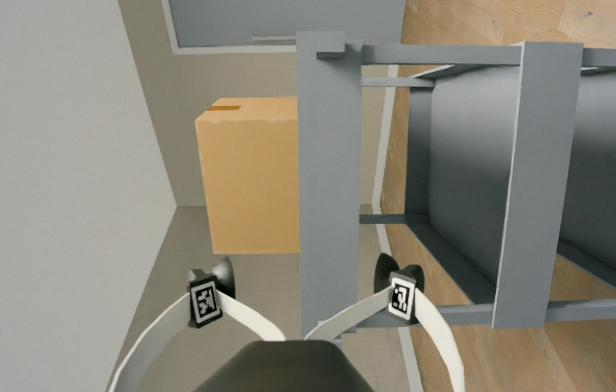

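Request:
move(blocking=false, cameras=[], r2={"base":{"translate_m":0.26},"contact_limits":{"translate_m":0.2}})

Request:
wait(seconds=5, cameras=["r2_wrist_camera"])

Scene clock: 86.10 s.
move: r2 moving
r1: as last shown
r1.lidar_m: 1.06 0.78 0.74 0.80 0.79 0.76 0.82 1.19 2.03 2.18 3.05 2.53
r1.servo_current: wrist_yaw_rad=46(59) wrist_pitch_rad=46(52) wrist_roll_rad=46(59) gripper_m=39(46)
r1.wrist_depth_mm: - - 1025 - - - - / - - 1008 - - - - / - - 1008 - - - - / - - 1008 - - - - / - - 1008 - - - - / - - 190 - 187 - - / - 141 189 137 1808 1661 1808
r2.base_odometry: x=-0.958 y=+0.252 heading=-2.234
r2.turned_by_wheels: +0.000
r2.turned_by_imu: +0.001
r2.base_tilt: forward=-0.6 right=+0.1
r2.lidar_m: 0.69 2.91 2.86 2.78 2.19 2.17 2.36 1.90 1.87 2.02 3.10 0.70
r2.base_status: translate_m moving
r2.joint_positions: lift_m=+0.686 arm_m=+0.000 wrist_yaw_rad=+0.003 wrist_pitch_rad=+0.001 wrist_roll_rad=+1.568 gripper_m=+0.085
r2.joint_status: not commanded
r2.measured_speeds: translate_m=+0.123 strafe_m=+0.000 rotate_rad=-0.003 lift_m=+0.000 arm_m=+0.000 wrist_yaw_rad=+0.000 wrist_pitch_rad=+0.000 wrist_roll_rad=+0.000
r2.motor_effort: lift_m=+21(21) arm_m=-4(4) wheel_0=+8(9) wheel_1=+8(8) wheel_2=-13(13)
r2.servo_current: wrist_yaw_rad=59(59) wrist_pitch_rad=46(46) wrist_roll_rad=46(59) gripper_m=52(52)
r2.contact_limits: translate_m 0.2
r2.hand_pose: x=+0.4595 y=-0.0867 z=+0.8636 quat_wxyz=(+0.708, +0.706, +0.001, +0.001) (m; r2's base frame)
r2.wrist_depth_mm: - - - - - 1661 1025 / - - - 504 - - 496 / - - 723 525 - - 512 / - - 778 535 1138 - 530 / - - 820 554 1118 - 554 / - - 196 564 186 569 574 / - - - - - 1921 1229
pictures: none
No camera images: "cameras" was empty.

Scene clock: 87.93 s.
earlier move: r2 done
r1.base_odometry: x=+0.000 y=+0.000 heading=+2.900
r1.turned_by_wheels: +0.000
r1.turned_by_imu: +0.000
r1.base_tilt: forward=-1.6 right=+1.3
r1.lidar_m: 1.01 0.78 0.74 0.82 0.81 0.74 0.83 1.21 2.02 2.13 3.05 2.54
r1.base_status: not commanded
r1.joint_positions: lift_m=+0.600 arm_m=+0.000 wrist_yaw_rad=+0.003 wrist_pitch_rad=+0.002 wrist_roll_rad=+0.000 gripper_m=+0.056
r1.joint_status: not commanded
r1.measured_speeds: all 0
r1.motor_effort: lift_m=+24(24) arm_m=+3(4) wheel_0=-3(3) wheel_1=-2(2) wheel_2=-1(1)
r1.servo_current: wrist_yaw_rad=59(72) wrist_pitch_rad=46(52) wrist_roll_rad=39(65) gripper_m=46(52)
r1.hand_pose: x=+0.4595 y=-0.0867 z=+0.7772 quat_wxyz=(+1.000, +0.000, +0.001, +0.001) (m; r1's base frame)
r1.wrist_depth_mm: - - 1025 - - - - / - - 1025 - - - - / - - 1025 - - - - / - - 1008 - - - - / - - 1025 - - - - / - - 190 - 187 - - / - 141 189 137 1808 1756 1863
r2.base_odometry: x=-1.099 y=+0.072 heading=-2.234
r2.turned_by_wheels: +0.000
r2.turned_by_imu: +0.001
r2.base_tilt: forward=-0.7 right=+0.1
r2.lidar_m: 0.48 2.77 2.72 2.97 2.37 2.35 2.53 2.04 1.99 2.16 3.31 0.47
r2.base_status: done
r2.joint_positions: lift_m=+0.686 arm_m=+0.000 wrist_yaw_rad=+0.003 wrist_pitch_rad=+0.001 wrist_roll_rad=+1.568 gripper_m=+0.085
r2.joint_status: not commanded
r2.measured_speeds: all 0
r2.motor_effort: lift_m=+21(21) arm_m=-4(4) wheel_0=+2(11) wheel_1=+4(9) wheel_2=-3(14)
r2.servo_current: wrist_yaw_rad=52(59) wrist_pitch_rad=46(52) wrist_roll_rad=59(59) gripper_m=46(59)
r2.contact_limits: translate_m 0.2
r2.hand_pose: x=+0.4595 y=-0.0867 z=+0.8636 quat_wxyz=(+0.708, +0.706, +0.001, +0.001) (m; r2's base frame)
r2.wrist_depth_mm: - - - 265 267 1708 - / - - 477 274 278 842 - / - - 500 231 290 866 - / - - 535 297 297 - - / - - 569 303 306 - - / - - 196 254 192 1618 525 / - - - - - 1921 477
wait: 1.83 of 5 s (r2 has come to rest)
pictures: r2_wrist_camera
Images, in order (width x height): r2_wrist_camera 616x392.

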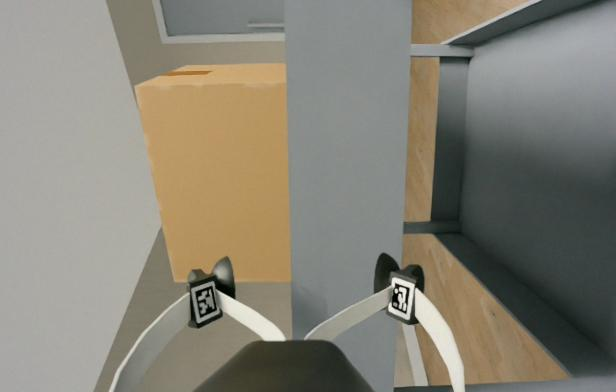

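Request:
move(blocking=false, cameras=[], r2={"base":{"translate_m":0.05},"pace":"slow","contact_limits":{"translate_m":0.2}})

Request:
wait(seconds=3, cameras=["r2_wrist_camera","r2_head_camera"])

Scene clock: 93.67 s.
move: r2 moving
r1: as last shown
r1.lidar_m: 1.05 0.78 0.75 0.81 0.80 0.77 0.84 1.22 2.04 2.17 3.06 2.54
r1.motor_effort: lift_m=+24(24) arm_m=+3(4) wheel_0=-2(3) wheel_1=-2(2) wheel_2=-1(1)
r1.servo_current: wrist_yaw_rad=46(59) wrist_pitch_rad=46(46) wrist_roll_rad=46(65) gripper_m=39(46)
r1.wrist_depth_mm: - - 1008 - - - - / - - 991 - - - - / - - 1025 - - - - / - - 1042 - - - - / - - 1025 - - - - / - - 190 - 187 - - / - 141 189 137 1808 1661 1808
r2.base_odometry: x=-1.107 y=+0.062 heading=-2.234
r2.turned_by_wheels: +0.000
r2.turned_by_imu: +0.001
r2.base_tilt: forward=-0.7 right=+0.1
r2.lidar_m: 0.46 2.78 2.70 3.00 2.38 2.37 2.53 2.02 2.00 2.20 3.35 0.48
r2.base_status: translate_m moving
r2.joint_positions: lift_m=+0.686 arm_m=+0.000 wrist_yaw_rad=+0.003 wrist_pitch_rad=+0.001 wrist_roll_rad=+1.568 gripper_m=+0.085
r2.joint_status: not commanded
r2.measured_speeds: translate_m=+0.049 strafe_m=+0.001 rotate_rad=+0.001 lift_m=+0.000 arm_m=+0.000 wrist_yaw_rad=+0.000 wrist_pitch_rad=+0.000 wrist_roll_rad=+0.000
r2.motor_effort: lift_m=+21(21) arm_m=-4(4) wheel_0=+6(7) wheel_1=+7(7) wheel_2=-10(10)
r2.servo_current: wrist_yaw_rad=33(52) wrist_pitch_rad=39(46) wrist_roll_rad=52(52) gripper_m=52(52)
r2.contact_limits: translate_m 0.2
r2.hand_pose: x=+0.4595 y=-0.0867 z=+0.8636 quat_wxyz=(+0.708, +0.706, +0.001, +0.001) (m; r2's base frame)
r2.wrist_depth_mm: - - - 256 258 798 - / - - 466 263 265 842 - / - - 484 220 277 854 - / - - 517 283 287 - - / - - 554 236 293 - - / - - 196 244 190 1618 521 / - - - - - 1863 473
pictures: none
No camera images: "cameras" was empty.

Scene clock: 94.87 s.
earlier move: r2 done
r1.base_odometry: x=+0.000 y=+0.000 heading=+2.900
r1.turned_by_wheels: +0.000
r1.turned_by_imu: +0.000
r1.base_tilt: forward=-1.6 right=+1.3
r1.lidar_m: 1.03 0.78 0.75 0.80 0.78 0.77 0.81 1.19 2.04 2.15 3.09 2.54
r1.base_status: not commanded
r1.joint_positions: lift_m=+0.600 arm_m=+0.000 wrist_yaw_rad=+0.003 wrist_pitch_rad=+0.002 wrist_roll_rad=+0.000 gripper_m=+0.056
r1.joint_status: not commanded
r1.measured_speeds: all 0
r1.motor_effort: lift_m=+24(24) arm_m=+3(4) wheel_0=-2(3) wheel_1=-2(2) wheel_2=-1(1)
r1.servo_current: wrist_yaw_rad=65(65) wrist_pitch_rad=46(46) wrist_roll_rad=59(72) gripper_m=39(46)
r1.hand_pose: x=+0.4595 y=-0.0867 z=+0.7772 quat_wxyz=(+1.000, +0.000, +0.001, +0.001) (m; r1's base frame)
r1.wrist_depth_mm: - - 1025 - - - - / - - 1008 - - - - / - - 1008 - - - - / - - 1008 - - - - / - - 1025 - - - - / - - 190 - 187 - - / - 141 189 137 1808 1661 1863
r2.base_odometry: x=-1.130 y=+0.033 heading=-2.234
r2.turned_by_wheels: +0.000
r2.turned_by_imu: +0.000
r2.base_tilt: forward=-0.7 right=+0.1
r2.lidar_m: 0.44 2.75 2.68 2.97 2.42 2.40 2.60 2.04 2.03 2.23 3.40 0.42
r2.base_status: done
r2.joint_positions: lift_m=+0.686 arm_m=+0.000 wrist_yaw_rad=+0.003 wrist_pitch_rad=+0.001 wrist_roll_rad=+1.568 gripper_m=+0.085
r2.joint_status: not commanded
r2.measured_speeds: all 0
r2.motor_effort: lift_m=+21(21) arm_m=-4(5) wheel_0=+4(9) wheel_1=+4(7) wheel_2=-5(10)
r2.servo_current: wrist_yaw_rad=46(59) wrist_pitch_rad=39(46) wrist_roll_rad=46(65) gripper_m=52(52)
r2.contact_limits: translate_m 0.2
r2.hand_pose: x=+0.4595 y=-0.0867 z=+0.8636 quat_wxyz=(+0.708, +0.706, +0.001, +0.001) (m; r2's base frame)
r2.wrist_depth_mm: - - - 168 223 723 - / - 430 424 176 231 809 - / - 459 449 180 239 - - / - - 477 188 248 854 - / - - 512 195 255 - - / - - 197 202 189 1618 512 / - - - - - 1863 1205
wait: 1.20 of 3 s (r2 has come to rest)
pictures: r2_head_camera, r2_wrist_camera
Images, in order (width x height): r2_head_camera 420x560, r2_wrist_camera 616x392.

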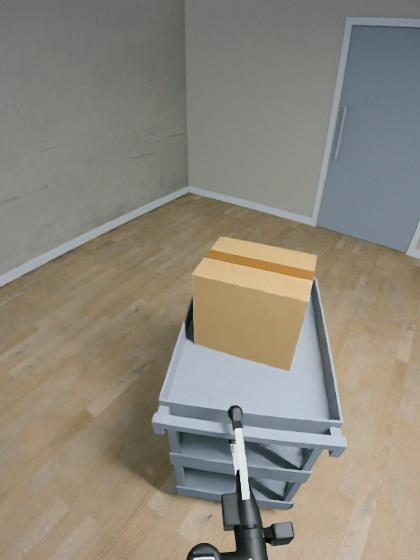

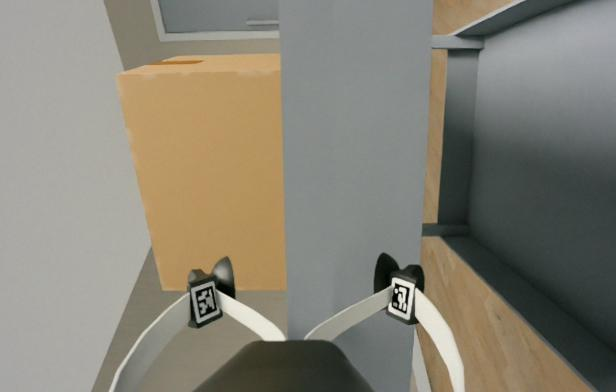

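Request:
move(blocking=false, cameras=[], r2={"joints":{"gripper_m":-0.035}})

Request:
wait(seconds=4, cameras=[])

Request:
move(blocking=false, cameras=[], r2={"base":{"rotate_rad":-0.2}})

Request:
wait(seconds=4, cameras=[])

Request:
move(blocking=false, cameras=[], r2={"base":{"strafe_m":0.48},"pace":"slow","contact_limits":{"strafe_m":0.7}})

Request:
wait(seconds=9, cameras=["r2_head_camera","r2_head_left_camera"])

Scene clock: 101.87 s.
move: r2 moving
r1: as last shown
r1.base_tilt: forward=-1.6 right=+1.2
r1.lidar_m: 1.02 0.77 0.74 0.81 0.79 0.77 0.83 1.20 2.04 2.15 3.04 2.54
r1.motor_effort: lift_m=+24(24) arm_m=+3(4) wheel_0=-3(3) wheel_1=-2(2) wheel_2=-1(1)
r1.servo_current: wrist_yaw_rad=39(65) wrist_pitch_rad=52(52) wrist_roll_rad=33(65) gripper_m=52(52)
r1.wrist_depth_mm: - - 1008 - - - - / - - 991 - - - - / - - 1025 - - - - / - - 1025 - - - - / - - 1025 - - - - / - - 190 - 187 - - / - 141 188 137 1808 1618 1808
r2.base_odometry: x=-1.130 y=+0.033 heading=-2.234
r2.turned_by_wheels: +0.000
r2.turned_by_imu: +0.000
r2.base_tilt: forward=-0.7 right=+0.1
r2.lidar_m: 0.45 2.74 2.70 2.98 2.44 2.40 2.55 2.06 2.04 2.22 3.35 0.41
r2.base_status: not commanded
r2.joint_positions: lift_m=+0.686 arm_m=+0.000 wrist_yaw_rad=+0.003 wrist_pitch_rad=+0.001 wrist_roll_rad=+1.568 gripper_m=+0.067
r2.joint_status: gripper_m moving
r2.measured_speeds: all 0
r2.motor_effort: lift_m=+21(21) arm_m=-4(4) wheel_0=+4(4) wheel_1=+4(5) wheel_2=-5(5)
r2.servo_current: wrist_yaw_rad=52(65) wrist_pitch_rad=39(46) wrist_roll_rad=52(52) gripper_m=111(117)
r2.contact_limits: translate_m 0.2
r2.hand_pose: x=+0.4595 y=-0.0867 z=+0.8636 quat_wxyz=(+0.708, +0.706, +0.001, +0.001) (m; r2's base frame)
r2.wrist_depth_mm: - - - 169 222 707 - / - 430 427 175 231 788 - / - 459 452 181 238 - - / - - 480 189 247 866 - / - - 512 196 254 - - / - - 191 200 189 1708 512 / - - - - - 1618 1229
pictures: none
No camera images: "cameras" was empty.

Scene clock: 103.23 s.
earlier move: r2 done
r1.base_odometry: x=+0.000 y=+0.000 heading=+2.900
r1.turned_by_wheels: +0.000
r1.turned_by_imu: +0.000
r1.base_tilt: forward=-1.6 right=+1.3
r1.lidar_m: 1.04 0.77 0.73 0.81 0.81 0.77 0.81 1.21 2.03 2.18 3.08 2.53
r1.base_status: not commanded
r1.joint_positions: lift_m=+0.600 arm_m=+0.000 wrist_yaw_rad=+0.003 wrist_pitch_rad=+0.002 wrist_roll_rad=+0.000 gripper_m=+0.056
r1.joint_status: not commanded
r1.measured_speeds: all 0
r1.motor_effort: lift_m=+24(24) arm_m=+4(4) wheel_0=-3(3) wheel_1=-2(2) wheel_2=-1(1)
r1.servo_current: wrist_yaw_rad=59(72) wrist_pitch_rad=39(52) wrist_roll_rad=59(65) gripper_m=39(52)
r1.hand_pose: x=+0.4595 y=-0.0867 z=+0.7772 quat_wxyz=(+1.000, +0.000, +0.001, +0.001) (m; r1's base frame)
r1.wrist_depth_mm: - - 1008 - - - - / - - 1008 - - - - / - - 1008 - - - - / - - 1025 - - - - / - - 1042 - - - - / - - 191 - 187 - - / - 141 189 137 1808 1661 1756
r2.base_odometry: x=-1.130 y=+0.033 heading=-2.234
r2.turned_by_wheels: +0.000
r2.turned_by_imu: +0.000
r2.base_tilt: forward=-0.6 right=+0.1
r2.lidar_m: 0.44 2.75 2.70 2.98 2.45 2.40 2.57 2.06 2.02 2.23 3.37 0.43
r2.base_status: not commanded
r2.joint_positions: lift_m=+0.686 arm_m=+0.000 wrist_yaw_rad=+0.003 wrist_pitch_rad=+0.001 wrist_roll_rad=+1.568 gripper_m=-0.033
r2.joint_status: all done
r2.measured_speeds: all 0
r2.motor_effort: lift_m=+21(21) arm_m=-4(4) wheel_0=+2(4) wheel_1=+3(5) wheel_2=+0(5)
r2.servo_current: wrist_yaw_rad=52(65) wrist_pitch_rad=46(46) wrist_roll_rad=52(52) gripper_m=176(371)
r2.contact_limits: translate_m 0.2
r2.hand_pose: x=+0.4595 y=-0.0867 z=+0.8636 quat_wxyz=(+0.708, +0.706, +0.001, +0.001) (m; r2's base frame)
r2.wrist_depth_mm: - - - 164 219 759 - / - 427 421 171 226 - - / - 455 445 176 234 - - / - - 469 182 242 854 - / - - 521 190 253 - - / - - 185 196 177 1661 500 / - - - - - 1618 462
wait: 1.37 of 4 s (r2 has come to rest)
pictures: none
No camera images: "cameras" was empty.

Scene clock: 103.73 s.
move: r2 moving
r1: as last shown
r1.lidar_m: 1.03 0.79 0.74 0.79 0.79 0.78 0.80 1.18 2.03 2.15 3.05 2.54
r1.motor_effort: lift_m=+24(24) arm_m=+4(4) wheel_0=-2(3) wheel_1=-2(2) wheel_2=-1(1)
r1.servo_current: wrist_yaw_rad=59(59) wrist_pitch_rad=46(52) wrist_roll_rad=46(59) gripper_m=46(52)
r1.wrist_depth_mm: - - 1025 - - - - / - - 1025 - - - - / - - 1025 - - - - / - - 1025 - - - - / - - 1025 - - - - / - - 190 - 187 - - / - 140 189 137 1756 1708 1808
r2.base_odometry: x=-1.130 y=+0.033 heading=-2.417
r2.turned_by_wheels: -0.183
r2.turned_by_imu: -0.177
r2.base_tilt: forward=-0.7 right=+0.1
r2.lidar_m: 0.39 0.41 2.70 2.79 2.56 2.40 2.43 2.15 2.02 2.10 2.80 0.45
r2.base_status: rotate_rad moving
r2.joint_positions: lift_m=+0.686 arm_m=+0.000 wrist_yaw_rad=+0.009 wrist_pitch_rad=+0.001 wrist_roll_rad=+1.568 gripper_m=-0.033
r2.joint_status: not commanded
r2.measured_speeds: translate_m=-0.002 strafe_m=-0.003 rotate_rad=-0.302 lift_m=+0.000 arm_m=+0.000 wrist_yaw_rad=-0.109 wrist_pitch_rad=+0.000 wrist_roll_rad=+0.000
r2.motor_effort: lift_m=+21(21) arm_m=-4(4) wheel_0=+7(17) wheel_1=+5(10) wheel_2=+8(17)
r2.servo_current: wrist_yaw_rad=65(85) wrist_pitch_rad=39(39) wrist_roll_rad=39(65) gripper_m=150(182)
r2.hand_pose: x=+0.4602 y=-0.0847 z=+0.8636 quat_wxyz=(+0.708, +0.706, +0.004, +0.003) (m; r2's base frame)
r2.wrist_depth_mm: - - - 201 262 1708 1229 / - - - 199 259 1661 - / - - 459 198 258 831 - / - - 469 196 255 854 - / - - 480 196 254 854 - / - - 185 195 177 854 - / - 159 504 - - 1576 -
pictures: none
No camera images: "cameras" was empty.

Scene clock: 104.20 s.
earlier move: r2 done
r1.base_odometry: x=+0.000 y=+0.000 heading=+2.900
r1.turned_by_wheels: +0.000
r1.turned_by_imu: +0.000
r1.base_tilt: forward=-1.5 right=+1.3
r1.lidar_m: 1.05 0.78 0.73 0.80 0.78 0.77 0.82 1.18 2.03 2.15 3.08 2.53
r1.base_status: not commanded
r1.joint_positions: lift_m=+0.600 arm_m=+0.000 wrist_yaw_rad=+0.003 wrist_pitch_rad=+0.002 wrist_roll_rad=+0.000 gripper_m=+0.056
r1.joint_status: not commanded
r1.measured_speeds: all 0
r1.motor_effort: lift_m=+24(24) arm_m=+4(4) wheel_0=-2(3) wheel_1=-2(2) wheel_2=-1(1)
r1.servo_current: wrist_yaw_rad=52(59) wrist_pitch_rad=33(52) wrist_roll_rad=59(65) gripper_m=33(52)
r1.hand_pose: x=+0.4595 y=-0.0867 z=+0.7772 quat_wxyz=(+1.000, +0.000, +0.001, +0.001) (m; r1's base frame)
r1.wrist_depth_mm: - - 1008 - - - - / - - 1025 - - - - / - - 1025 - - - - / - - 1008 - - - - / - - 1008 - - - - / - - 190 - 187 - - / - 141 189 137 1756 1661 1863
r2.base_odometry: x=-1.130 y=+0.033 heading=-2.434
r2.turned_by_wheels: -0.017
r2.turned_by_imu: -0.016
r2.base_tilt: forward=-0.7 right=+0.0
r2.lidar_m: 0.38 2.87 2.69 2.74 2.56 2.38 2.47 2.13 2.01 2.08 2.74 0.45
r2.base_status: done
r2.joint_positions: lift_m=+0.686 arm_m=+0.000 wrist_yaw_rad=-0.001 wrist_pitch_rad=+0.001 wrist_roll_rad=+1.568 gripper_m=-0.033
r2.joint_status: not commanded
r2.measured_speeds: all 0
r2.motor_effort: lift_m=+21(21) arm_m=-4(5) wheel_0=+3(17) wheel_1=+1(10) wheel_2=+0(17)
r2.servo_current: wrist_yaw_rad=46(85) wrist_pitch_rad=39(46) wrist_roll_rad=52(65) gripper_m=143(182)
r2.hand_pose: x=+0.4592 y=-0.0878 z=+0.8636 quat_wxyz=(+0.708, +0.706, +0.000, -0.001) (m; r2's base frame)
r2.wrist_depth_mm: - - - 216 282 1708 1182 / - - - 211 274 1708 512 / - - - 205 266 831 - / - - 469 200 259 866 - / - - 473 197 255 842 - / - - 185 193 176 - - / - 484 484 - 244 133 -
wait: 0.47 of 4 s (r2 has come to rest)
pictures: none
No camera images: "cameras" was empty.

Scene clock: 104.70 s.
move: r2 moving
r1: as last shown
r1.base_tilt: forward=-1.6 right=+1.3
r1.lidar_m: 1.05 0.78 0.76 0.80 0.81 0.76 0.83 1.19 2.04 2.15 3.08 2.54
r1.motor_effort: lift_m=+24(24) arm_m=+4(4) wheel_0=-3(3) wheel_1=-2(2) wheel_2=-1(1)
r1.servo_current: wrist_yaw_rad=39(72) wrist_pitch_rad=46(46) wrist_roll_rad=52(65) gripper_m=46(46)
r1.wrist_depth_mm: - - 1008 - - - - / - - 1025 - - - - / - - 1008 - - - - / - - 1025 - - - - / - - 1042 - - - - / - - 190 - 188 - - / - 141 188 137 1808 1618 1808
r2.base_odometry: x=-1.121 y=+0.022 heading=-2.434
r2.turned_by_wheels: +0.000
r2.turned_by_imu: +0.000
r2.base_tilt: forward=-0.6 right=+0.0
r2.lidar_m: 0.39 2.84 2.68 2.76 2.52 2.38 2.43 2.17 2.03 2.10 2.74 0.45
r2.base_status: strafe_m moving
r2.joint_positions: lift_m=+0.686 arm_m=+0.000 wrist_yaw_rad=-0.004 wrist_pitch_rad=+0.001 wrist_roll_rad=+1.568 gripper_m=-0.033
r2.joint_status: not commanded
r2.measured_speeds: translate_m=+0.000 strafe_m=+0.057 rotate_rad=-0.001 lift_m=+0.000 arm_m=+0.000 wrist_yaw_rad=-0.014 wrist_pitch_rad=+0.000 wrist_roll_rad=+0.000
r2.motor_effort: lift_m=+21(21) arm_m=-4(4) wheel_0=-13(13) wheel_1=+7(9) wheel_2=+0(2)
r2.servo_current: wrist_yaw_rad=59(59) wrist_pitch_rad=39(46) wrist_roll_rad=46(52) gripper_m=130(143)
r2.contact_limits: strafe_m 0.7
r2.hand_pose: x=+0.4590 y=-0.0885 z=+0.8636 quat_wxyz=(+0.708, +0.706, -0.001, -0.002) (m; r2's base frame)
r2.wrist_depth_mm: - - - 217 282 1661 1229 / - - - 211 274 1756 512 / - - - 206 267 842 - / - - 469 202 262 866 - / - - 477 202 254 842 - / - - 185 193 177 152 - / - 484 484 - 245 134 -
pictures: none
No camera images: "cameras" was empty.

Scene clock: 110.13 s.
earlier move: r2 done
r1.base_odometry: x=+0.000 y=+0.000 heading=+2.900
r1.turned_by_wheels: +0.000
r1.turned_by_imu: +0.000
r1.base_tilt: forward=-1.6 right=+1.3
r1.lidar_m: 1.04 0.77 0.75 0.79 0.79 0.76 0.81 1.20 2.01 2.17 3.06 2.53
r1.base_status: not commanded
r1.joint_positions: lift_m=+0.600 arm_m=+0.000 wrist_yaw_rad=+0.003 wrist_pitch_rad=+0.002 wrist_roll_rad=+0.000 gripper_m=+0.056
r1.joint_status: not commanded
r1.measured_speeds: all 0
r1.motor_effort: lift_m=+24(24) arm_m=+4(4) wheel_0=-2(3) wheel_1=-2(2) wheel_2=-1(1)
r1.servo_current: wrist_yaw_rad=59(72) wrist_pitch_rad=33(52) wrist_roll_rad=46(72) gripper_m=39(52)
r1.hand_pose: x=+0.4595 y=-0.0867 z=+0.7772 quat_wxyz=(+1.000, +0.000, +0.001, +0.001) (m; r1's base frame)
r1.wrist_depth_mm: - - 1008 - - - - / - - 1025 - - - - / - - 1025 - - - - / - - 1008 - - - - / - - 1025 - - - - / - - 190 - 188 - - / - 141 188 137 1808 1661 1808
r2.base_odometry: x=-0.818 y=-0.332 heading=-2.434
r2.turned_by_wheels: +0.000
r2.turned_by_imu: +0.000
r2.base_tilt: forward=-0.7 right=+0.1
r2.lidar_m: 0.47 2.41 2.25 2.32 2.34 2.18 2.26 2.64 2.45 2.53 0.36 0.37
r2.base_status: done
r2.joint_positions: lift_m=+0.686 arm_m=+0.000 wrist_yaw_rad=-0.006 wrist_pitch_rad=+0.001 wrist_roll_rad=+1.568 gripper_m=-0.033
r2.joint_status: not commanded
r2.measured_speeds: all 0
r2.motor_effort: lift_m=+21(21) arm_m=-4(5) wheel_0=-6(15) wheel_1=+3(9) wheel_2=+0(2)
r2.servo_current: wrist_yaw_rad=46(72) wrist_pitch_rad=39(52) wrist_roll_rad=46(65) gripper_m=137(150)
r2.contact_limits: strafe_m 0.7
r2.hand_pose: x=+0.4588 y=-0.0893 z=+0.8636 quat_wxyz=(+0.708, +0.706, -0.002, -0.003) (m; r2's base frame)
r2.wrist_depth_mm: - 357 353 105 163 - - / - 397 399 119 175 - - / - 488 459 129 196 - - / - - 535 146 218 1756 - / - - - 160 240 1708 496 / - - 185 183 177 1499 1205 / - - - - 353 355 362
wait: 5.43 of 9 s (r2 has come to rest)
pictures: r2_head_camera, r2_head_left_camera
Images, in order (width x height): r2_head_camera 420x560, r2_head_left_camera 420x672.

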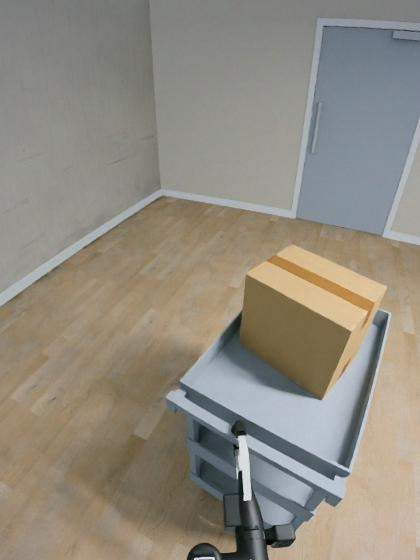

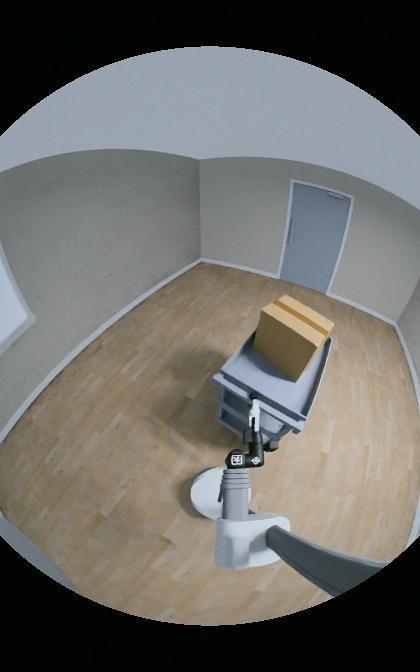

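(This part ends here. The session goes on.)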